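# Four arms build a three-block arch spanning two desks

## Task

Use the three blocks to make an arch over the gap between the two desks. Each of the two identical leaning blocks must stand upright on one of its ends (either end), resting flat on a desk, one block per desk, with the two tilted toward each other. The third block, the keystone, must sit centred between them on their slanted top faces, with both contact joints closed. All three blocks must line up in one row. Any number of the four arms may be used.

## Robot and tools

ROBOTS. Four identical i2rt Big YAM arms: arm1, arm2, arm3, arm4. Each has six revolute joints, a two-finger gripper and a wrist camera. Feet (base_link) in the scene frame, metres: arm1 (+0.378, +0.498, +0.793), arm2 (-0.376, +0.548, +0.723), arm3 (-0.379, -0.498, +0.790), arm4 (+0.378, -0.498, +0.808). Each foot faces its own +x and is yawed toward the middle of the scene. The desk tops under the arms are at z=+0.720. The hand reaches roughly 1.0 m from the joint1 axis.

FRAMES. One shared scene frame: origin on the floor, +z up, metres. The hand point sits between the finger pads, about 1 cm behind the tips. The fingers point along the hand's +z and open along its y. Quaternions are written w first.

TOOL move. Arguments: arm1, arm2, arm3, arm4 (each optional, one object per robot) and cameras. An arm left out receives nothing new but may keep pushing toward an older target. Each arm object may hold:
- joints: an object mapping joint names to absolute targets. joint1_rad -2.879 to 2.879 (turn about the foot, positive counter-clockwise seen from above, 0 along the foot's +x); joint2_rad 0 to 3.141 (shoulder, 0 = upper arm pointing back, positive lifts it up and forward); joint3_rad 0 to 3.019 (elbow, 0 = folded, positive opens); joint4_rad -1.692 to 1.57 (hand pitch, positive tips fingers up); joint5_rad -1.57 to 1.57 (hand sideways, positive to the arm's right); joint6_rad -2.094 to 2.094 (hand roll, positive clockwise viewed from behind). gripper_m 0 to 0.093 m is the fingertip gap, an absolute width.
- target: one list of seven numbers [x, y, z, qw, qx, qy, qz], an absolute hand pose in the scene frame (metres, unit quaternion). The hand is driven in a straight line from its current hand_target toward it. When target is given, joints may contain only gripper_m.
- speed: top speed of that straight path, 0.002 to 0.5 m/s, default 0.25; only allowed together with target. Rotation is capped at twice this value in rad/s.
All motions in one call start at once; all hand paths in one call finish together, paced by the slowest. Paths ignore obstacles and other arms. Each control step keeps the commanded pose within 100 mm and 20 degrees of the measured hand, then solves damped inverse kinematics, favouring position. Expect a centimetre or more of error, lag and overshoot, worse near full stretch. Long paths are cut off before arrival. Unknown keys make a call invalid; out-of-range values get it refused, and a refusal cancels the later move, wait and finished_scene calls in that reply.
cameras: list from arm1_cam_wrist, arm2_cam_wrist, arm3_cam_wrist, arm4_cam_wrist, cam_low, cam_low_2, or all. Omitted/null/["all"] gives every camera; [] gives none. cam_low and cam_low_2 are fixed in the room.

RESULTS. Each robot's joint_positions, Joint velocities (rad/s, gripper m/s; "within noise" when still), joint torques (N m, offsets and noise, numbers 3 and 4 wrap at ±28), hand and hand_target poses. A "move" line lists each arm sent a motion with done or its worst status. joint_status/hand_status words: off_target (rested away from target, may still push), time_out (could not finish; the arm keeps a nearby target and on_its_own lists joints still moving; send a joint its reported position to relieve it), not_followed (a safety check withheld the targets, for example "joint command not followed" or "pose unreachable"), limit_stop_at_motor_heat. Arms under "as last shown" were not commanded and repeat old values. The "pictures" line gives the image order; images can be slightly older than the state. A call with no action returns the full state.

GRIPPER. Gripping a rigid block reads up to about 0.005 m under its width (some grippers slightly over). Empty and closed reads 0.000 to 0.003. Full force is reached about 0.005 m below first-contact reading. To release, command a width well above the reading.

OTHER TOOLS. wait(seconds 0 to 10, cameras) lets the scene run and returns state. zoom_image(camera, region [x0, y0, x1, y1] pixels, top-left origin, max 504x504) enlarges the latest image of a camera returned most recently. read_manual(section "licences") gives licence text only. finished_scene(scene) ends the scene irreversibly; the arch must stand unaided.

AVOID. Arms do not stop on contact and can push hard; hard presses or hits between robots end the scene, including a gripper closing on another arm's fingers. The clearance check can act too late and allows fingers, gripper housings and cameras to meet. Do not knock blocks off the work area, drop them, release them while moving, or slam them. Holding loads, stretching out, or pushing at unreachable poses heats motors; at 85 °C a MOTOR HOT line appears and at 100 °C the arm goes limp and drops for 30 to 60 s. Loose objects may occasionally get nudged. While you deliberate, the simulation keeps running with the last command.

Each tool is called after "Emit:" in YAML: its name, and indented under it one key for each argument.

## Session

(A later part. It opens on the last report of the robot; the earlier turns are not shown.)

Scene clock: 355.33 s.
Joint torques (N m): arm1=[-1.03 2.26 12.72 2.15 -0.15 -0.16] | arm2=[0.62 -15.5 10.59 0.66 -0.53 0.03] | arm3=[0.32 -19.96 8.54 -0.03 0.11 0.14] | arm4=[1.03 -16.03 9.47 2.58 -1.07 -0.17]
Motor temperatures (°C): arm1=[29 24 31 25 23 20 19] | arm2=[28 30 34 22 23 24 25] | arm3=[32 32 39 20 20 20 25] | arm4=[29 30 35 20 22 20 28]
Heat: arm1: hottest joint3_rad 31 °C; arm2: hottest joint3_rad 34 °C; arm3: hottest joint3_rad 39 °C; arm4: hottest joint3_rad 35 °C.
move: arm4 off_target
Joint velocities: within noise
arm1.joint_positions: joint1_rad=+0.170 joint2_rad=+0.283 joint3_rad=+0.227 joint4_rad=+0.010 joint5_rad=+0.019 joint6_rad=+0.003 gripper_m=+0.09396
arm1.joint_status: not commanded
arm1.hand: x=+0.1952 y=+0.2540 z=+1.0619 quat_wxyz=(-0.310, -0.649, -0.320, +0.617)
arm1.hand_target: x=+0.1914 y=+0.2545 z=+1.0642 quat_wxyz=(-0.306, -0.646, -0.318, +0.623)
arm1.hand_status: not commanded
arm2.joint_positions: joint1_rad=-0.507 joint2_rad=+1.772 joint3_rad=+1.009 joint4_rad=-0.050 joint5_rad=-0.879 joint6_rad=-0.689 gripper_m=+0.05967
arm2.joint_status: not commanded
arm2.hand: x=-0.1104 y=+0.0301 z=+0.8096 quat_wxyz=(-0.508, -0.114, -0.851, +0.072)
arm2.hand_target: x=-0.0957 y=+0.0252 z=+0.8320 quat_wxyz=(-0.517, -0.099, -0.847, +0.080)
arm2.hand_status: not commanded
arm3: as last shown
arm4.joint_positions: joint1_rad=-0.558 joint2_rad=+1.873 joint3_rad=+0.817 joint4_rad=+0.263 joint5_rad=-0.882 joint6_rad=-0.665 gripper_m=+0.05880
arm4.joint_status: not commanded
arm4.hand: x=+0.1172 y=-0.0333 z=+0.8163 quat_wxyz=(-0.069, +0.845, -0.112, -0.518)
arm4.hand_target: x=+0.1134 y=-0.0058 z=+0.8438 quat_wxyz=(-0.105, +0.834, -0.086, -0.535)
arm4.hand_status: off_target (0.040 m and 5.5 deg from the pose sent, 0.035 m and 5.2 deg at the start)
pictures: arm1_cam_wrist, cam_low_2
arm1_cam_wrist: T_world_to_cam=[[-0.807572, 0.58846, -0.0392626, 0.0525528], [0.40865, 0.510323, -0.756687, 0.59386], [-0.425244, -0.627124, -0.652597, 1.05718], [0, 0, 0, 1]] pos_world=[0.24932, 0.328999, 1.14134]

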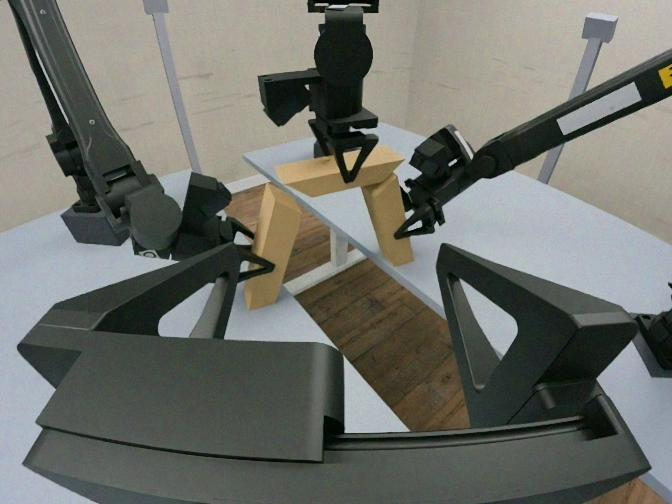

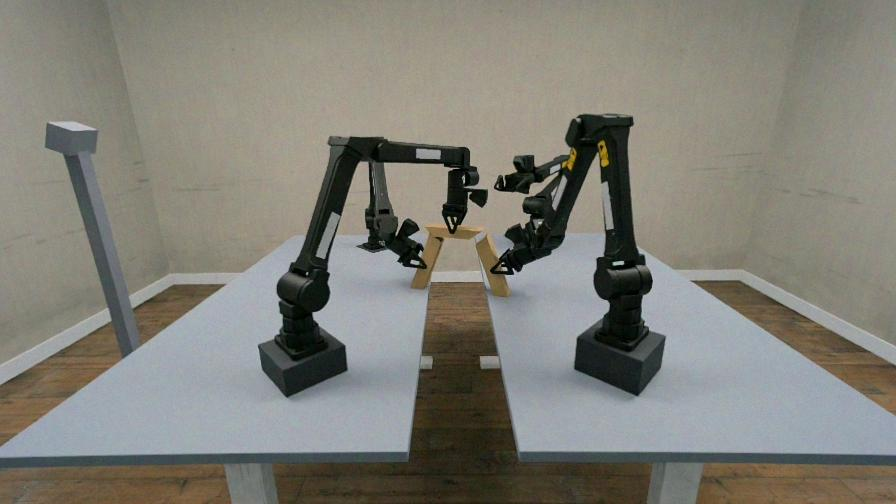

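Emit:
move:
  arm3: {"target": [0.0235, 0.0070, 0.9648, 0.0, 0.1305, 0.9914, 0.0], "speed": 0.04}
  cameras: ["cam_low_2", "arm1_cam_wrist", "cam_low"]

Emit:
zoom_image:
  camera: "cam_low_2"
  region: [400, 210, 520, 305]

Emit:
zoom_image:
  camera: "arm1_cam_wrist"
  region: [240, 130, 440, 310]

Scene clock: 358.27 s.
Joint torques (N m): arm1=[-1.08 2.32 12.71 2.18 -0.16 -0.16] | arm2=[0.44 -15.44 10.5 0.66 -0.54 0.05] | arm3=[0.5 -18.84 13.5 -0.75 0.12 0.05] | arm4=[1.14 -15.97 9.47 2.58 -1.04 -0.17]
Motor temperatures (°C): arm1=[29 24 31 25 23 20 19] | arm2=[28 30 34 22 23 24 25] | arm3=[32 32 38 20 20 20 25] | arm4=[29 29 35 20 22 20 28]
Heat: arm1: hottest joint3_rad 31 °C; arm2: hottest joint3_rad 34 °C; arm3: hottest joint3_rad 38 °C; arm4: hottest joint3_rad 35 °C.
move: arm3 off_target
Joint velocities: within noise
arm1: as last shown
arm2.joint_positions: joint1_rad=-0.507 joint2_rad=+1.772 joint3_rad=+1.009 joint4_rad=-0.050 joint5_rad=-0.877 joint6_rad=-0.689 gripper_m=+0.05967
arm2.joint_status: not commanded
arm2.hand: x=-0.1105 y=+0.0299 z=+0.8097 quat_wxyz=(-0.507, -0.115, -0.851, +0.073)
arm2.hand_target: x=-0.0959 y=+0.0250 z=+0.8321 quat_wxyz=(-0.517, -0.099, -0.847, +0.080)
arm2.hand_status: not commanded
arm3.joint_positions: joint1_rad=+0.152 joint2_rad=+2.068 joint3_rad=+1.972 joint4_rad=-1.526 joint5_rad=+0.001 joint6_rad=+1.184 gripper_m=+0.06141
arm3.joint_status: not commanded
arm3.hand: x=+0.0114 y=-0.0034 z=+0.9389 quat_wxyz=(+0.013, -0.139, -0.990, +0.022)
arm3.hand_target: x=+0.0232 y=+0.0066 z=+0.9650 quat_wxyz=(-0.002, -0.134, -0.991, -0.003)
arm3.hand_status: off_target (0.030 m and 3.1 deg from the pose sent, 0.026 m and 1.4 deg at the start)
arm4.joint_positions: joint1_rad=-0.558 joint2_rad=+1.873 joint3_rad=+0.817 joint4_rad=+0.263 joint5_rad=-0.883 joint6_rad=-0.665 gripper_m=+0.05880
arm4.joint_status: not commanded
arm4.hand: x=+0.1171 y=-0.0334 z=+0.8164 quat_wxyz=(-0.068, +0.845, -0.112, -0.519)
arm4.hand_target: x=+0.1133 y=-0.0059 z=+0.8440 quat_wxyz=(-0.104, +0.834, -0.086, -0.535)
arm4.hand_status: not commanded
pictures: arm1_cam_wrist, cam_low, cam_low_2
arm1_cam_wrist: T_world_to_cam=[[-0.807572, 0.58846, -0.0392626, 0.0525528], [0.40865, 0.510323, -0.756687, 0.59386], [-0.425244, -0.627124, -0.652597, 1.05718], [0, 0, 0, 1]] pos_world=[0.24932, 0.328999, 1.14134]

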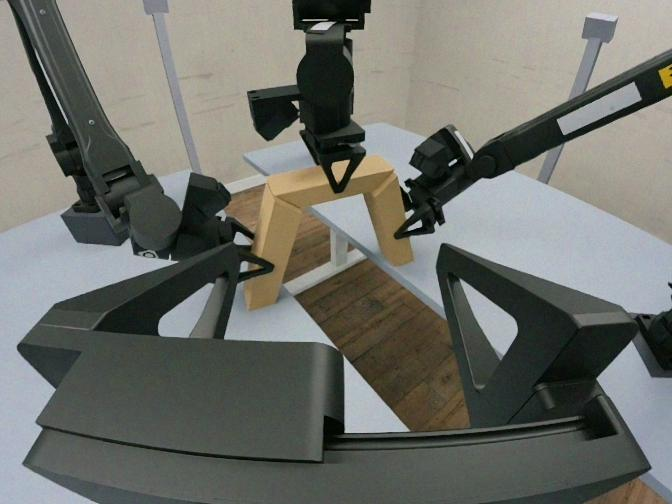

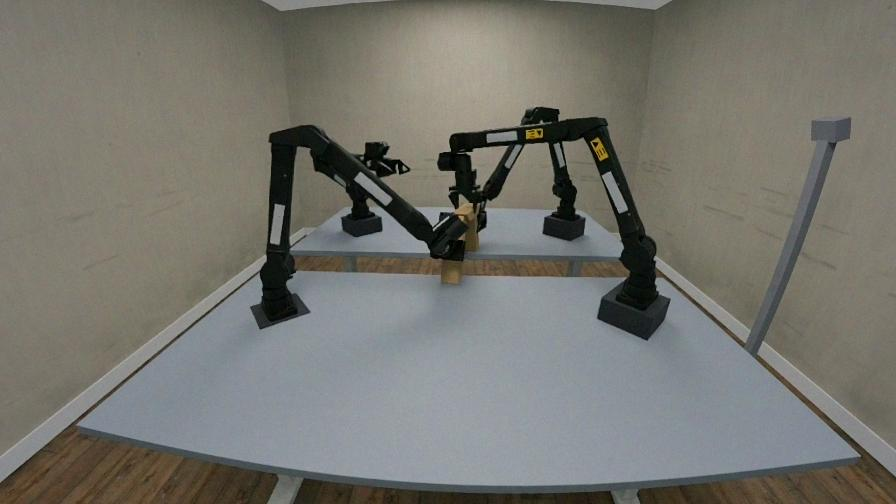

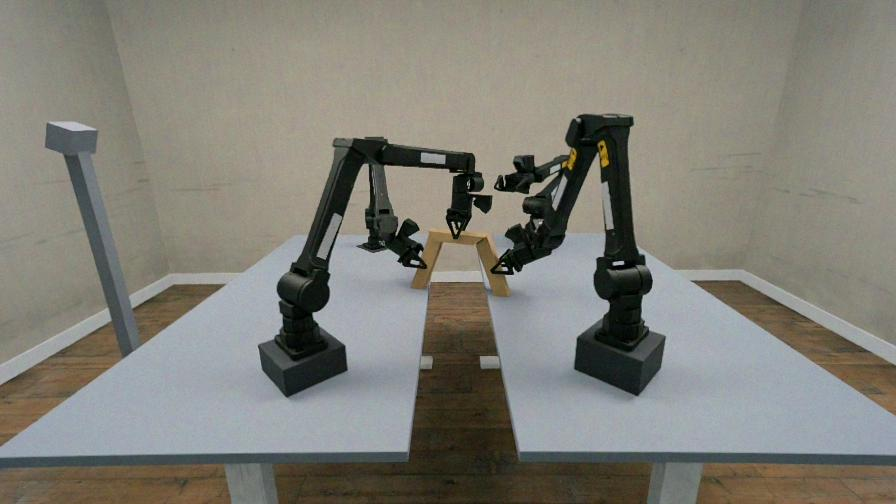

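Scaled by 4.200 (camera's finer frame: 1280x720).

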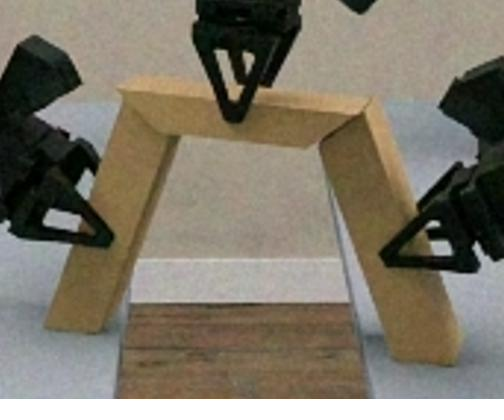

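Scaled by 2.520 (camera's finer frame: 960x720).

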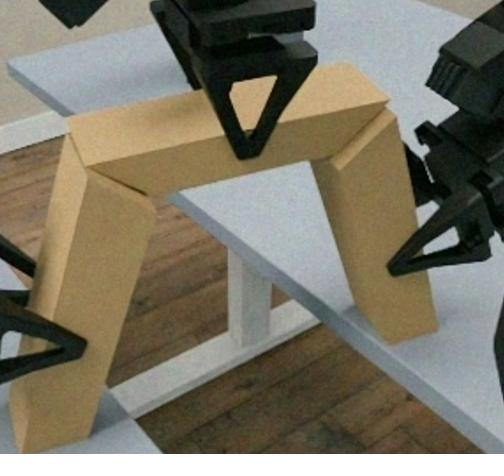

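Emit:
zoom_image:
  camera: "cam_low_2"
  region: [422, 222, 462, 252]

Emit:
zoom_image:
  camera: "cam_low_2"
  region: [460, 222, 500, 252]

Emit:
zoom_image:
  camera: "arm1_cam_wrist"
  region: [260, 165, 320, 215]

Emit:
zoom_image:
  camera: "arm1_cam_wrist"
  region: [350, 150, 410, 200]

Scaled by 12.600 (camera's finer frame: 1280x720).

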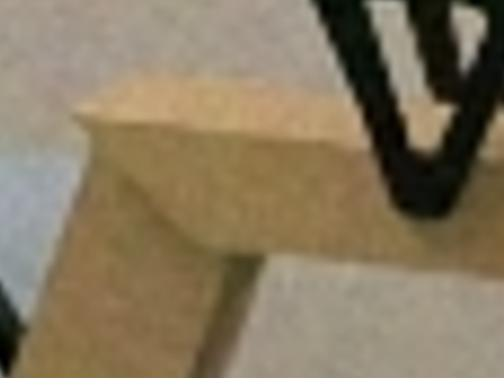

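Scaled by 12.600 (camera's finer frame: 1280x720).

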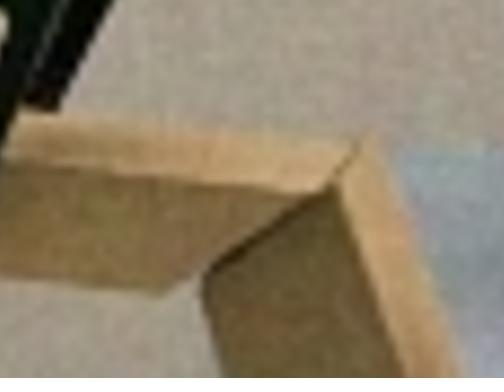

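Scaled by 8.400 (camera's finer frame: 960x720).

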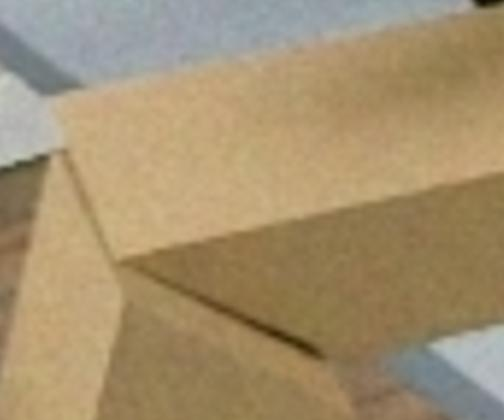

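Scaled by 8.400 (camera's finer frame: 960x720).

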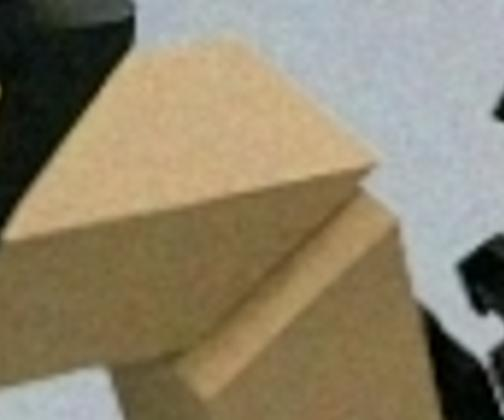

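Emit:
move:
  arm3: {"target": [0.0300, 0.0100, 0.974, 0.0126, 0.1435, 0.9893, 0.0223], "speed": 0.04}
  cameras: ["cam_low_2", "arm1_cam_wrist", "cam_low"]

Emit:
zoom_image:
  camera: "cam_low_2"
  region: [400, 210, 520, 305]

Emit:
zoom_image:
  camera: "arm1_cam_wrist"
  region: [240, 130, 440, 310]

Scene clock: 368.37 s.
Joint torques (N m): arm1=[-1.03 2.2 12.75 2.18 -0.15 -0.16] | arm2=[0.56 -15.44 10.48 0.69 -0.53 0.05] | arm3=[0.15 -21.01 12.66 -0.12 0.06 0.15] | arm4=[1.08 -15.97 9.46 2.58 -1.04 -0.16]
Motor temperatures (°C): arm1=[29 24 31 25 23 20 19] | arm2=[28 30 34 22 23 24 25] | arm3=[32 33 40 20 20 20 25] | arm4=[29 29 36 20 22 20 28]
Heat: arm1: hottest joint3_rad 31 °C; arm2: hottest joint3_rad 34 °C; arm3: hottest joint3_rad 40 °C; arm4: hottest joint3_rad 36 °C.
move: arm3 off_target
Joint velocities: within noise
arm1, arm2, arm4: as last shown
arm3.joint_positions: joint1_rad=+0.152 joint2_rad=+2.068 joint3_rad=+1.972 joint4_rad=-1.515 joint5_rad=+0.001 joint6_rad=+1.178 gripper_m=+0.06141
arm3.joint_status: not commanded
arm3.hand: x=+0.0130 y=-0.0013 z=+0.9387 quat_wxyz=(+0.010, -0.136, -0.990, +0.017)
arm3.hand_target: x=+0.0279 y=+0.0074 z=+0.9743 quat_wxyz=(-0.012, -0.140, -0.990, -0.020)
arm3.hand_status: off_target (0.041 m and 5.3 deg from the pose sent, 0.042 m and 5.9 deg at the start)
arm4.joint_positions: joint1_rad=-0.558 joint2_rad=+1.873 joint3_rad=+0.817 joint4_rad=+0.263 joint5_rad=-0.883 joint6_rad=-0.663 gripper_m=+0.05880
arm4.hand: x=+0.1171 y=-0.0334 z=+0.8164 quat_wxyz=(-0.068, +0.845, -0.113, -0.519)
pictures: arm1_cam_wrist, cam_low, cam_low_2
arm1_cam_wrist: T_world_to_cam=[[-0.807572, 0.58846, -0.0392626, 0.0525528], [0.40865, 0.510323, -0.756687, 0.59386], [-0.425244, -0.627124, -0.652597, 1.05718], [0, 0, 0, 1]] pos_world=[0.24932, 0.328999, 1.14134]

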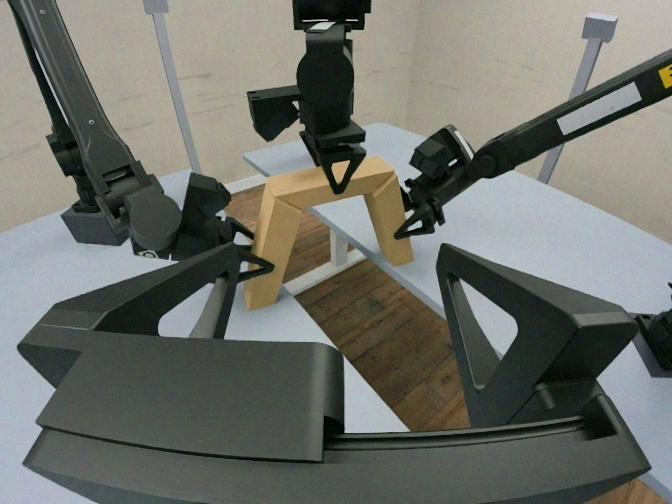

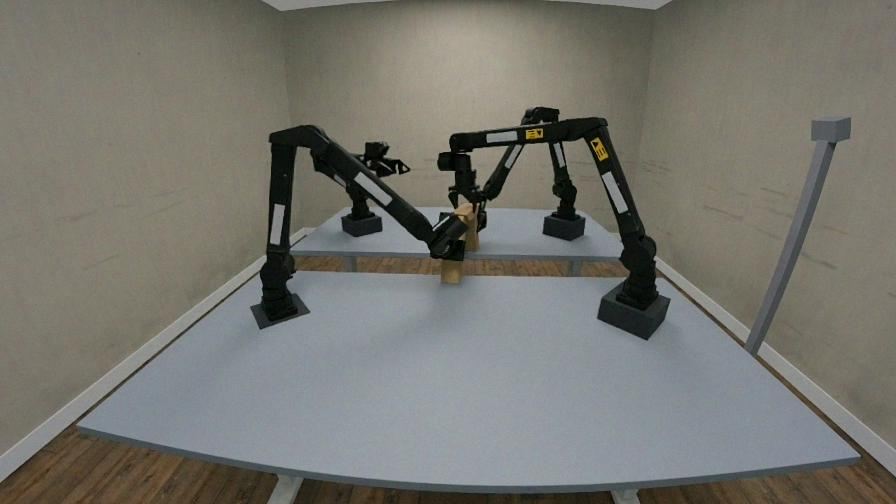

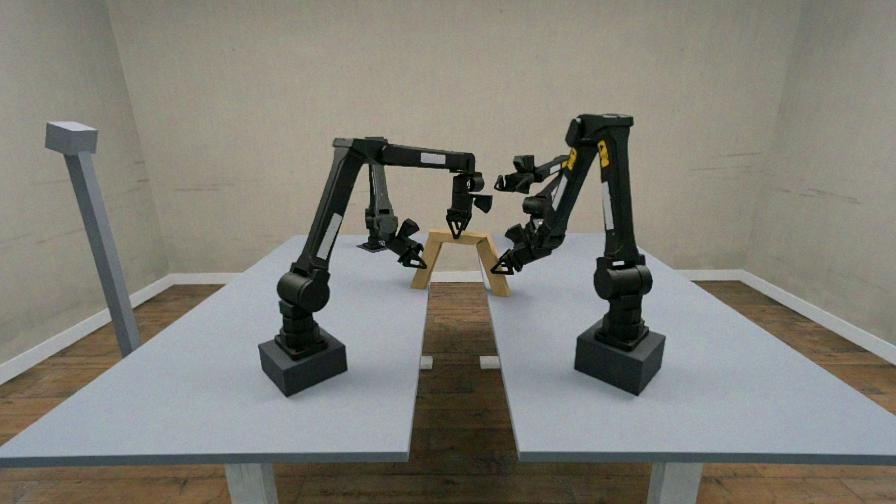

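Scaled by 4.200 (camera's finer frame: 1280x720).

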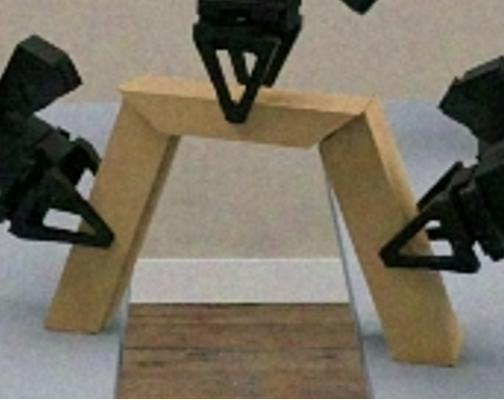

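Scaled by 2.520 (camera's finer frame: 960x720).

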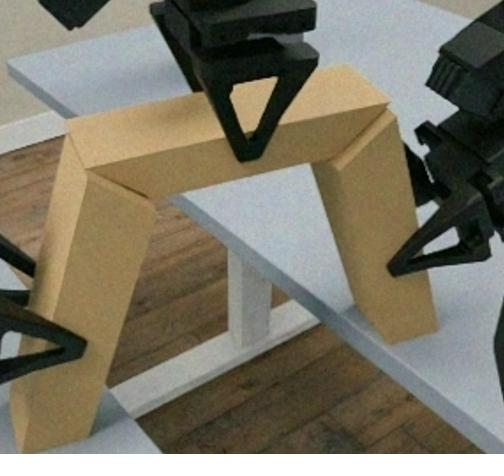

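Emit:
zoom_image:
  camera: "cam_low_2"
  region: [422, 222, 462, 252]

Emit:
zoom_image:
  camera: "cam_low_2"
  region: [460, 222, 500, 252]

Emit:
zoom_image:
  camera: "arm1_cam_wrist"
  region: [260, 165, 320, 215]

Emit:
zoom_image:
  camera: "arm1_cam_wrist"
  region: [350, 150, 410, 200]

Scaled by 12.600 (camera's finer frame: 1280x720).

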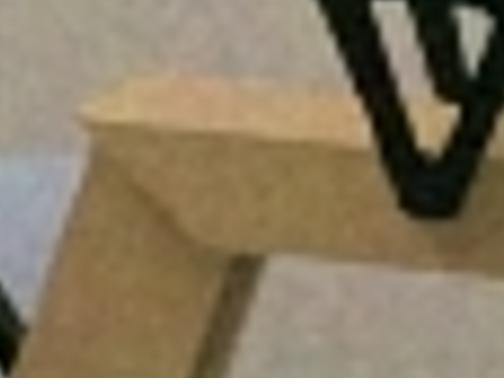

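Scaled by 12.600 (camera's finer frame: 1280x720).

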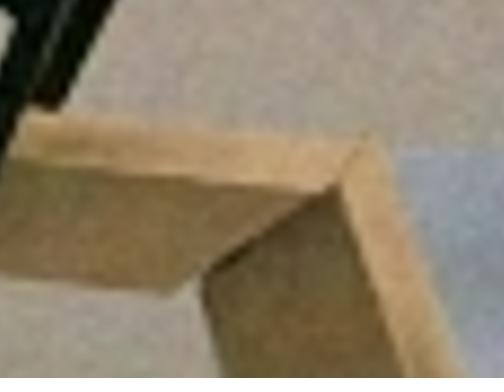

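Scaled by 8.400 (camera's finer frame: 960x720).

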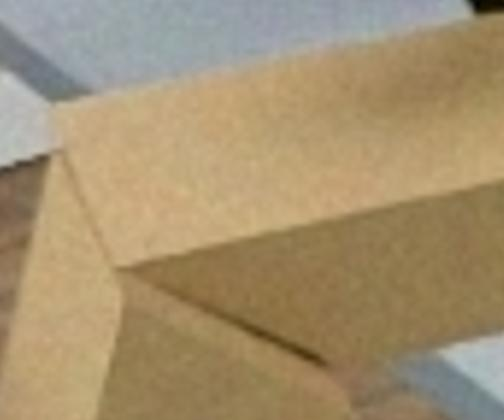

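Scaled by 8.400 (camera's finer frame: 960x720).

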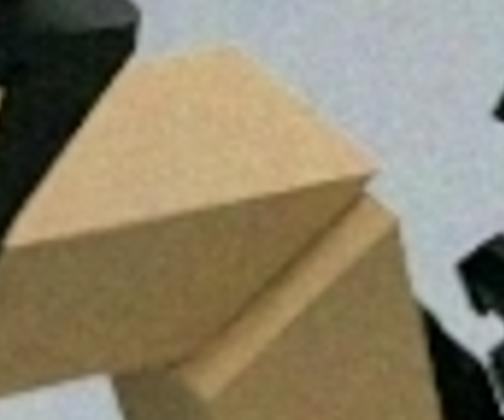

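Emit:
move:
  arm3: {"target": [0.0300, 0.0120, 0.958, 0.0126, 0.1435, 0.9893, 0.0223], "speed": 0.03}
  cameras: ["cam_low_2", "arm1_cam_wrist"]

Emit:
zoom_image:
  camera: "cam_low_2"
  region: [400, 210, 520, 305]

Emit:
zoom_image:
  camera: "arm1_cam_wrist"
  region: [240, 130, 440, 310]

Scene clock: 375.73 s.
Joint torques (N m): arm1=[-1.08 2.14 12.72 2.15 -0.16 -0.16] | arm2=[0.56 -15.27 10.55 0.68 -0.53 0.06] | arm3=[0.15 -20.19 10.74 0.09 0.08 0.22] | arm4=[1.2 -16.03 9.48 2.58 -1.04 -0.16]
Motor temperatures (°C): arm1=[29 24 31 25 23 20 19] | arm2=[28 31 34 22 23 24 25] | arm3=[32 34 40 20 20 20 25] | arm4=[28 29 37 20 23 20 28]
Heat: arm1: hottest joint3_rad 31 °C; arm2: hottest joint3_rad 34 °C; arm3: hottest joint3_rad 40 °C; arm4: hottest joint3_rad 37 °C.
move: arm3 off_target
Joint velocities: within noise
arm1, arm2: as last shown
arm3.joint_positions: joint1_rad=+0.152 joint2_rad=+2.068 joint3_rad=+1.972 joint4_rad=-1.477 joint5_rad=+0.001 joint6_rad=+1.184 gripper_m=+0.06141
arm3.joint_status: not commanded
arm3.hand: x=+0.0188 y=+0.0061 z=+0.9385 quat_wxyz=(+0.001, -0.139, -0.990, +0.001)
arm3.hand_target: x=+0.0295 y=+0.0114 z=+0.9581 quat_wxyz=(-0.013, -0.146, -0.989, -0.022)
arm3.hand_status: off_target (0.023 m and 3.1 deg from the pose sent, 0.029 m and 5.3 deg at the start)
arm4.joint_positions: joint1_rad=-0.558 joint2_rad=+1.873 joint3_rad=+0.817 joint4_rad=+0.263 joint5_rad=-0.883 joint6_rad=-0.660 gripper_m=+0.05880
arm4.joint_status: not commanded
arm4.hand: x=+0.1171 y=-0.0334 z=+0.8164 quat_wxyz=(-0.067, +0.845, -0.114, -0.519)
arm4.hand_target: x=+0.1133 y=-0.0059 z=+0.8440 quat_wxyz=(-0.103, +0.834, -0.087, -0.535)
arm4.hand_status: not commanded
pictures: arm1_cam_wrist, cam_low_2
arm1_cam_wrist: T_world_to_cam=[[-0.807572, 0.58846, -0.0392626, 0.0525528], [0.40865, 0.510323, -0.756687, 0.59386], [-0.425244, -0.627124, -0.652597, 1.05718], [0, 0, 0, 1]] pos_world=[0.24932, 0.328999, 1.14134]

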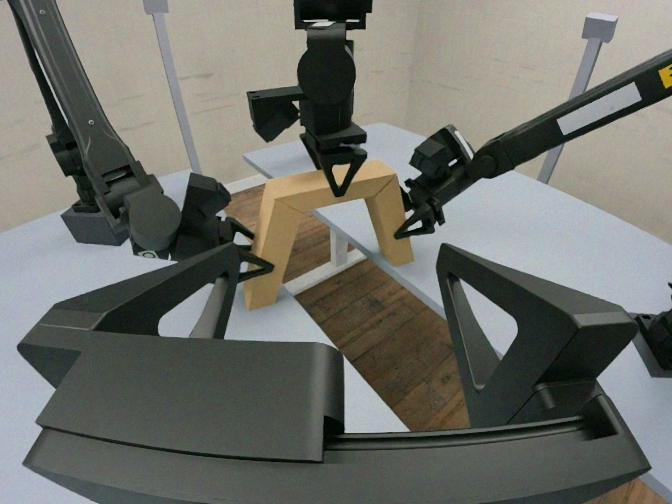

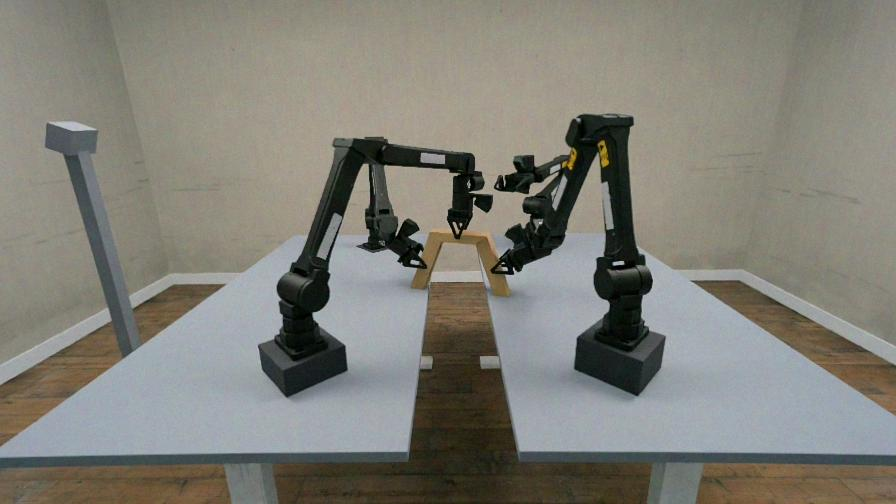

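Scaled by 4.200 (camera's finer frame: 1280x720).

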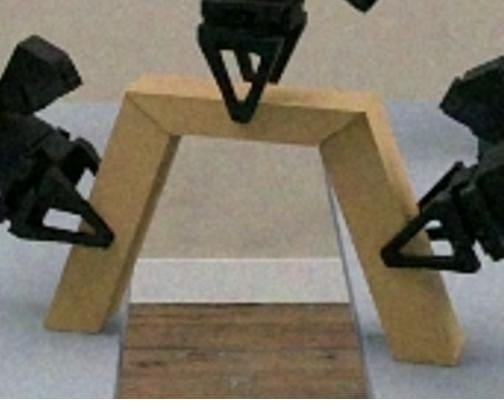

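Scaled by 2.520 (camera's finer frame: 960x720).

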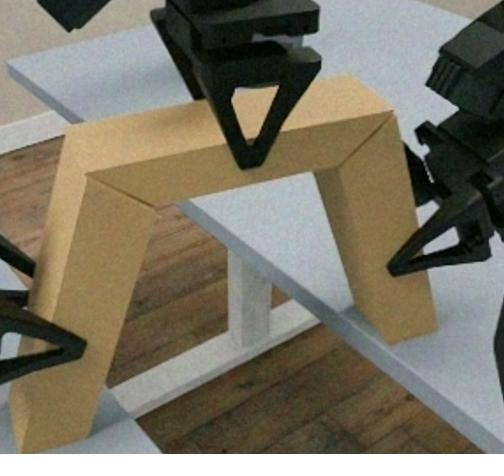

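Emit:
zoom_image:
  camera: "arm1_cam_wrist"
  region: [260, 155, 410, 225]

Emit:
zoom_image:
  camera: "cam_low_2"
  region: [422, 222, 502, 252]

Scaled by 3.360 (camera's finer frame: 960x720).

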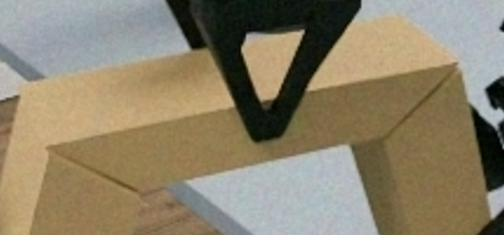

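Scaled by 6.300 (camera's finer frame: 1280x720).

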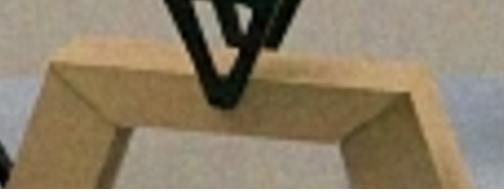

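Emit:
move:
  arm3: {"joints": {"gripper_m": 0.0600}}
  cameras: []

Emit:
move:
  arm3: {"joints": {"gripper_m": 0.0640}}
  cameras: []

Emit:
move:
  arm3: {"joints": {"gripper_m": 0.0930}}
  cameras: ["cam_low_2", "arm1_cam_wrist"]

Emit:
zoom_image:
  camera: "arm1_cam_wrist"
  region: [240, 130, 440, 310]

Scene clock: 378.17 s.
Joint torques (N m): arm1=[-1.2 2.2 12.75 2.17 -0.16 -0.15] | arm2=[0.73 -15.5 10.51 0.72 -0.55 0.06] | arm3=[0.21 -20.01 10.78 0.09 0.04 0.22] | arm4=[1.08 -16.03 9.47 2.59 -1.05 -0.17]
Motor temperatures (°C): arm1=[29 24 31 25 23 20 19] | arm2=[28 31 34 22 23 24 25] | arm3=[32 34 40 20 20 20 25] | arm4=[28 28 37 20 23 20 28]
Heat: arm1: hottest joint3_rad 31 °C; arm2: hottest joint3_rad 34 °C; arm3: hottest joint3_rad 40 °C; arm4: hottest joint3_rad 37 °C.
move: arm3 done
Joint velocities: within noise
arm1, arm2, arm4: as last shown
arm3.joint_positions: joint1_rad=+0.152 joint2_rad=+2.068 joint3_rad=+1.972 joint4_rad=-1.477 joint5_rad=+0.001 joint6_rad=+1.184 gripper_m=+0.06141
arm3.joint_status: all done
arm3.hand: x=+0.0188 y=+0.0061 z=+0.9385 quat_wxyz=(+0.001, -0.139, -0.990, +0.001)
arm3.hand_target: x=+0.0295 y=+0.0114 z=+0.9581 quat_wxyz=(-0.013, -0.146, -0.989, -0.022)
arm3.hand_status: not commanded

Scene clock: 378.50 s.
Joint torques (N m): arm1=[-1.08 2.26 12.71 2.19 -0.15 -0.15] | arm2=[0.44 -15.62 10.58 0.62 -0.54 0.06] | arm3=[0.44 -19.84 10.8 -0.14 0.07 0.25] | arm4=[1.2 -15.97 9.48 2.58 -1.02 -0.16]
Motor temperatures (°C): arm1=[29 24 31 25 23 20 19] | arm2=[28 31 34 22 23 24 25] | arm3=[32 34 40 20 20 20 25] | arm4=[28 28 37 20 23 20 28]
Heat: arm1: hottest joint3_rad 31 °C; arm2: hottest joint3_rad 34 °C; arm3: hottest joint3_rad 40 °C; arm4: hottest joint3_rad 37 °C.
move: arm3 done
Joint velocities: within noise
arm1: as last shown
arm2.joint_positions: joint1_rad=-0.507 joint2_rad=+1.772 joint3_rad=+1.009 joint4_rad=-0.051 joint5_rad=-0.877 joint6_rad=-0.686 gripper_m=+0.05967
arm2.joint_status: not commanded
arm2.hand: x=-0.1106 y=+0.0301 z=+0.8095 quat_wxyz=(-0.507, -0.116, -0.851, +0.071)
arm2.hand_target: x=-0.0959 y=+0.0252 z=+0.8319 quat_wxyz=(-0.517, -0.100, -0.847, +0.079)
arm2.hand_status: not commanded
arm3.joint_positions: joint1_rad=+0.152 joint2_rad=+2.068 joint3_rad=+1.972 joint4_rad=-1.477 joint5_rad=+0.001 joint6_rad=+1.178 gripper_m=+0.06380
arm3.joint_status: all done
arm3.hand: x=+0.0188 y=+0.0061 z=+0.9385 quat_wxyz=(+0.001, -0.136, -0.991, +0.001)
arm3.hand_target: x=+0.0295 y=+0.0114 z=+0.9581 quat_wxyz=(-0.013, -0.143, -0.989, -0.022)
arm3.hand_status: not commanded
arm4.joint_positions: joint1_rad=-0.559 joint2_rad=+1.873 joint3_rad=+0.817 joint4_rad=+0.263 joint5_rad=-0.883 joint6_rad=-0.662 gripper_m=+0.05880
arm4.joint_status: not commanded
arm4.hand: x=+0.1175 y=-0.0332 z=+0.8164 quat_wxyz=(-0.068, +0.845, -0.114, -0.519)
arm4.hand_target: x=+0.1134 y=-0.0058 z=+0.8439 quat_wxyz=(-0.104, +0.834, -0.087, -0.535)
arm4.hand_status: not commanded

Scene clock: 379.13 s.
Joint torques (N m): arm1=[-1.03 2.26 12.72 2.18 -0.15 -0.16] | arm2=[0.5 -15.56 10.5 0.7 -0.55 0.04] | arm3=[0.32 -20.31 10.91 0.08 0.09 0.22] | arm4=[1.2 -16.03 9.47 2.56 -1.01 -0.16]
Motor temperatures (°C): arm1=[29 24 31 25 23 20 19] | arm2=[28 31 34 22 23 24 25] | arm3=[32 34 40 20 20 20 25] | arm4=[28 28 37 20 23 20 28]
Heat: arm1: hottest joint3_rad 31 °C; arm2: hottest joint3_rad 34 °C; arm3: hottest joint3_rad 40 °C; arm4: hottest joint3_rad 37 °C.
move: arm3 done
Joint velocities: within noise
arm1, arm2, arm4: as last shown
arm3.joint_positions: joint1_rad=+0.152 joint2_rad=+2.068 joint3_rad=+1.972 joint4_rad=-1.477 joint5_rad=+0.001 joint6_rad=+1.178 gripper_m=+0.09283
arm3.joint_status: all done
arm3.hand: x=+0.0188 y=+0.0061 z=+0.9385 quat_wxyz=(+0.001, -0.136, -0.991, +0.001)
arm3.hand_target: x=+0.0295 y=+0.0114 z=+0.9581 quat_wxyz=(-0.013, -0.143, -0.989, -0.022)
arm3.hand_status: not commanded
pictures: arm1_cam_wrist, cam_low_2
arm1_cam_wrist: T_world_to_cam=[[-0.807572, 0.58846, -0.0392626, 0.0525528], [0.40865, 0.510323, -0.756687, 0.59386], [-0.425244, -0.627124, -0.652597, 1.05718], [0, 0, 0, 1]] pos_world=[0.24932, 0.328999, 1.14134]

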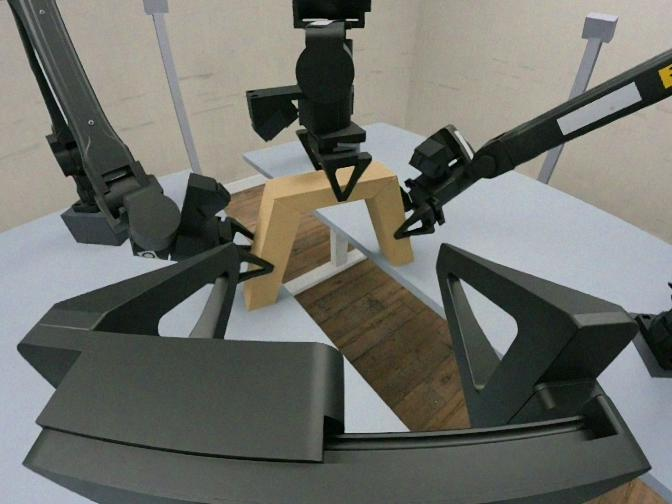

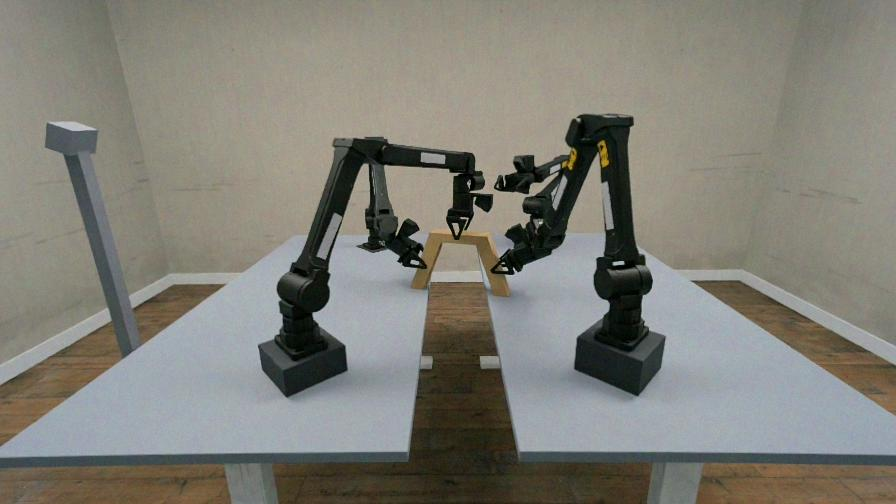

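Scaled by 2.520 (camera's finer frame: 960x720).

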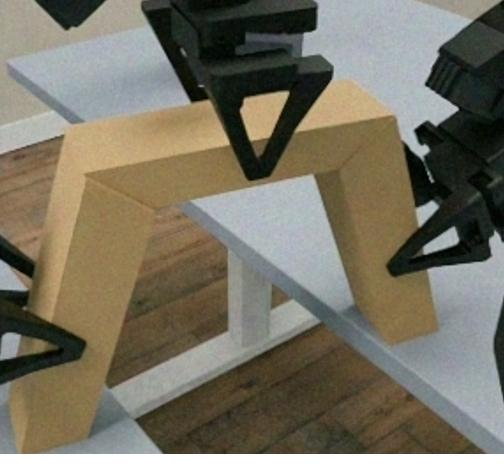

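Emit:
move:
  arm3: {"target": [0.0325, 0.0154, 0.972, -0.013, -0.143, -0.989, -0.022], "speed": 0.04}
  cameras: ["arm1_cam_wrist"]

Emit:
zoom_image:
  camera: "arm1_cam_wrist"
  region: [240, 130, 440, 310]

Scene clock: 382.83 s.
Joint torques (N m): arm1=[-1.14 2.26 12.7 2.15 -0.15 -0.15] | arm2=[0.38 -15.56 10.47 0.65 -0.56 0.06] | arm3=[0.26 -19.6 13.29 -0.55 0.11 0.23] | arm4=[1.2 -15.91 9.47 2.56 -1.02 -0.16]
Motor temperatures (°C): arm1=[29 24 31 25 23 20 19] | arm2=[28 31 34 22 23 24 25] | arm3=[32 35 40 20 20 20 25] | arm4=[28 28 37 20 23 20 28]
Heat: arm1: hottest joint3_rad 31 °C; arm2: hottest joint3_rad 34 °C; arm3: hottest joint3_rad 40 °C; arm4: hottest joint3_rad 37 °C.
move: arm3 off_target
Joint velocities: within noise
arm1, arm2, arm4: as last shown
arm3.joint_positions: joint1_rad=+0.152 joint2_rad=+2.068 joint3_rad=+1.993 joint4_rad=-1.500 joint5_rad=+0.001 joint6_rad=+1.178 gripper_m=+0.09290
arm3.joint_status: not commanded
arm3.hand: x=+0.0189 y=+0.0062 z=+0.9464 quat_wxyz=(+0.001, -0.136, -0.991, +0.002)
arm3.hand_target: x=+0.0315 y=+0.0141 z=+0.9722 quat_wxyz=(-0.013, -0.143, -0.989, -0.022)
arm3.hand_status: off_target (0.030 m and 3.3 deg from the pose sent, 0.037 m and 3.1 deg at the start)
arm1_cam_wrist: T_world_to_cam=[[-0.807572, 0.58846, -0.0392626, 0.0525528], [0.40865, 0.510323, -0.756687, 0.59386], [-0.425244, -0.627124, -0.652597, 1.05718], [0, 0, 0, 1]] pos_world=[0.24932, 0.328999, 1.14134]

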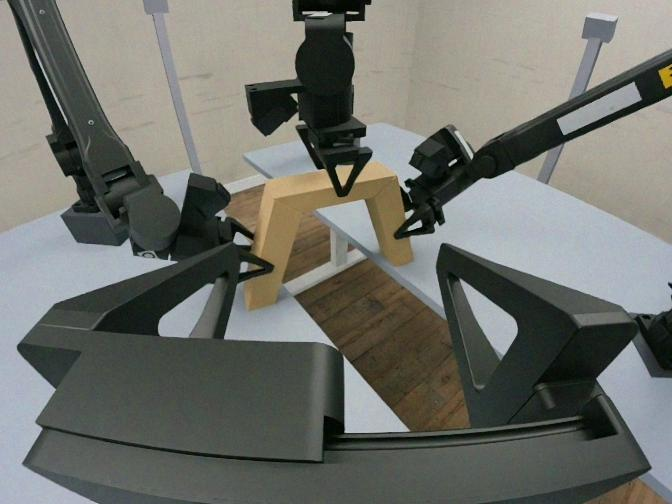

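Scaled by 2.520 (camera's finer frame: 960x720).

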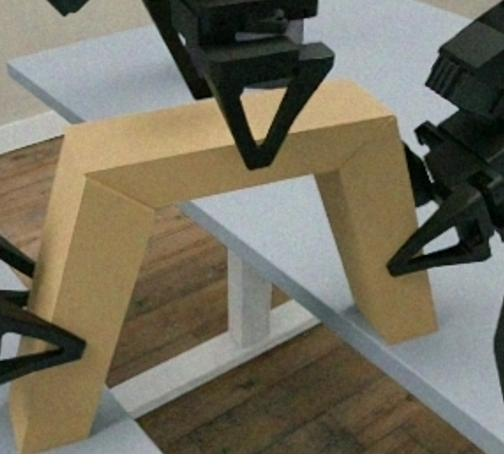

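Emit:
move:
  arm3: {"target": [0.0335, 0.0170, 0.990, -0.013, -0.143, -0.989, -0.022], "speed": 0.04}
  cameras: ["arm1_cam_wrist"]

Emit:
move:
  arm3: {"target": [0.0355, 0.0200, 1.010, -0.013, -0.143, -0.989, -0.022], "speed": 0.04}
  cameras: ["arm1_cam_wrist", "cam_low_2"]

Emit:
zoom_image:
  camera: "arm1_cam_wrist"
  region: [240, 130, 440, 310]

Scene clock: 385.03 s.
Joint torques (N m): arm1=[-1.03 2.32 12.77 2.21 -0.15 -0.16] | arm2=[0.38 -15.56 10.65 0.7 -0.58 0.06] | arm3=[0.44 -18.84 13.49 -0.65 0.09 0.24] | arm4=[1.26 -15.91 9.47 2.58 -1.02 -0.16]
Motor temperatures (°C): arm1=[29 24 31 25 23 20 19] | arm2=[28 31 34 22 23 24 25] | arm3=[32 35 41 20 20 20 25] | arm4=[28 28 37 20 23 20 28]
Heat: arm1: hottest joint3_rad 31 °C; arm2: hottest joint3_rad 34 °C; arm3: hottest joint3_rad 41 °C; arm4: hottest joint3_rad 37 °C.
move: arm3 off_target
Joint velocities: within noise
arm1.joint_positions: joint1_rad=+0.170 joint2_rad=+0.283 joint3_rad=+0.227 joint4_rad=+0.010 joint5_rad=+0.019 joint6_rad=+0.003 gripper_m=+0.09396
arm1.joint_status: not commanded
arm1.hand: x=+0.1952 y=+0.2540 z=+1.0619 quat_wxyz=(-0.310, -0.649, -0.320, +0.617)
arm1.hand_target: x=+0.1914 y=+0.2545 z=+1.0642 quat_wxyz=(-0.306, -0.646, -0.318, +0.623)
arm1.hand_status: not commanded
arm2, arm4: as last shown
arm3.joint_positions: joint1_rad=+0.152 joint2_rad=+2.068 joint3_rad=+2.051 joint4_rad=-1.550 joint5_rad=+0.001 joint6_rad=+1.178 gripper_m=+0.09290
arm3.joint_status: not commanded
arm3.hand: x=+0.0207 y=+0.0085 z=+0.9686 quat_wxyz=(-0.001, -0.136, -0.991, -0.002)
arm3.hand_target: x=+0.0327 y=+0.0160 z=+0.9900 quat_wxyz=(-0.014, -0.143, -0.989, -0.023)
arm3.hand_status: off_target (0.026 m and 2.8 deg from the pose sent, 0.047 m and 3.3 deg at the start)
arm1_cam_wrist: T_world_to_cam=[[-0.807572, 0.58846, -0.0392626, 0.0525528], [0.40865, 0.510323, -0.756687, 0.59386], [-0.425244, -0.627124, -0.652597, 1.05718], [0, 0, 0, 1]] pos_world=[0.24932, 0.328999, 1.14134]

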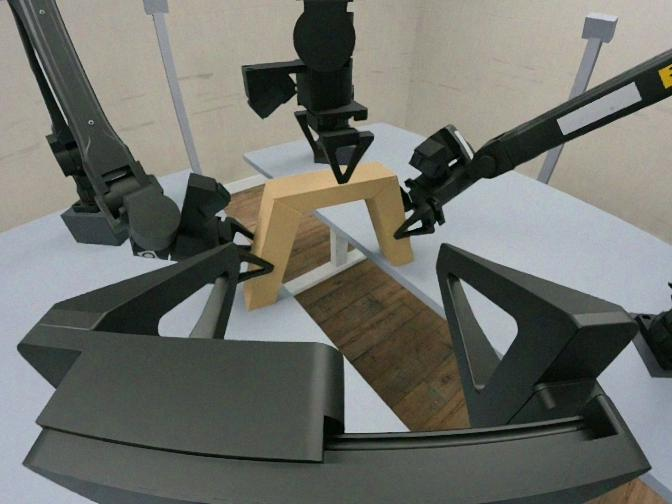

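Scene clock: 386.47 s.
Joint torques (N m): arm1=[-0.97 2.2 12.74 2.14 -0.16 -0.16] | arm2=[0.56 -15.91 10.45 0.66 -0.55 0.06] | arm3=[0.91 -18.96 13.34 -0.61 0.09 0.24] | arm4=[1.2 -16.03 9.46 2.58 -1.01 -0.16]
Motor temperatures (°C): arm1=[29 24 31 25 23 20 19] | arm2=[28 31 34 22 23 24 25] | arm3=[32 35 41 20 20 20 25] | arm4=[28 28 37 20 23 20 28]
Heat: arm1: hottest joint3_rad 31 °C; arm2: hottest joint3_rad 34 °C; arm3: hottest joint3_rad 41 °C; arm4: hottest joint3_rad 37 °C.
move: arm3 off_target
Joint velocities: within noise
arm1, arm2, arm4: as last shown
arm3.joint_positions: joint1_rad=+0.152 joint2_rad=+2.084 joint3_rad=+2.136 joint4_rad=-1.616 joint5_rad=+0.001 joint6_rad=+1.178 gripper_m=+0.09290
arm3.joint_status: not commanded
arm3.hand: x=+0.0237 y=+0.0123 z=+0.9911 quat_wxyz=(-0.002, -0.136, -0.991, -0.003)
arm3.hand_target: x=+0.0346 y=+0.0189 z=+1.0099 quat_wxyz=(-0.013, -0.143, -0.989, -0.022)
arm3.hand_status: off_target (0.024 m and 2.7 deg from the pose sent, 0.045 m and 2.8 deg at the start)
arm1_cam_wrist: T_world_to_cam=[[-0.807572, 0.58846, -0.0392626, 0.0525528], [0.40865, 0.510323, -0.756687, 0.59386], [-0.425244, -0.627124, -0.652597, 1.05718], [0, 0, 0, 1]] pos_world=[0.24932, 0.328999, 1.14134]

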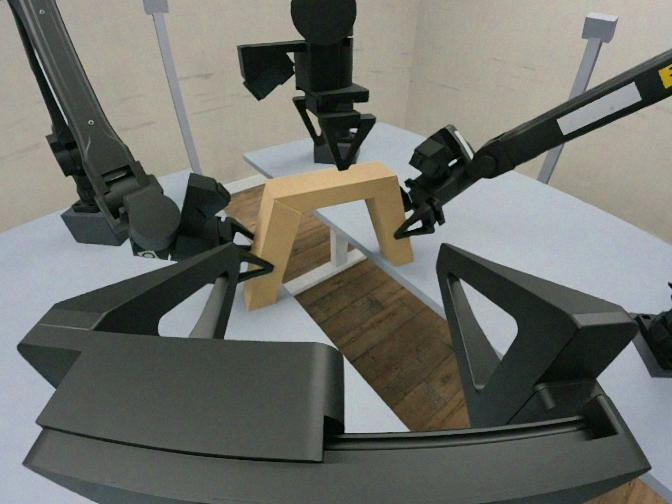

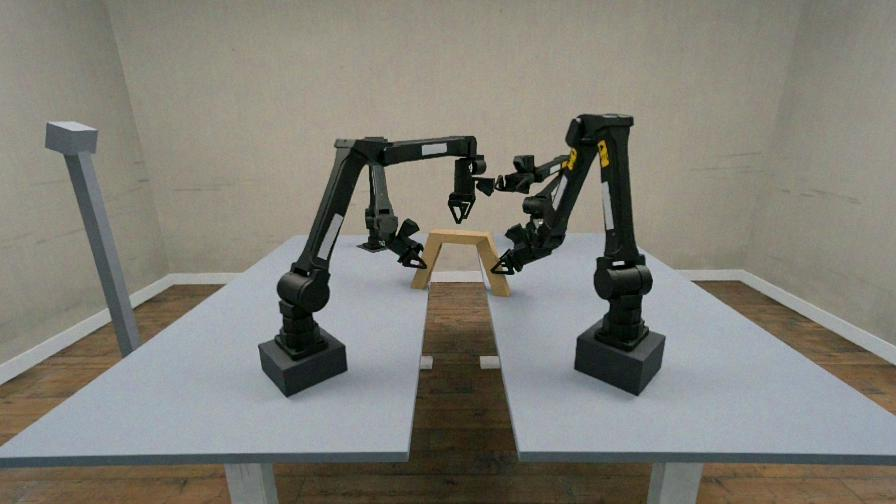

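Scaled by 2.520 (camera's finer frame: 960x720).

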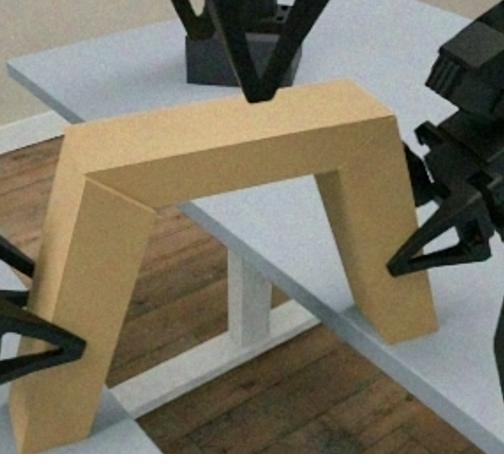

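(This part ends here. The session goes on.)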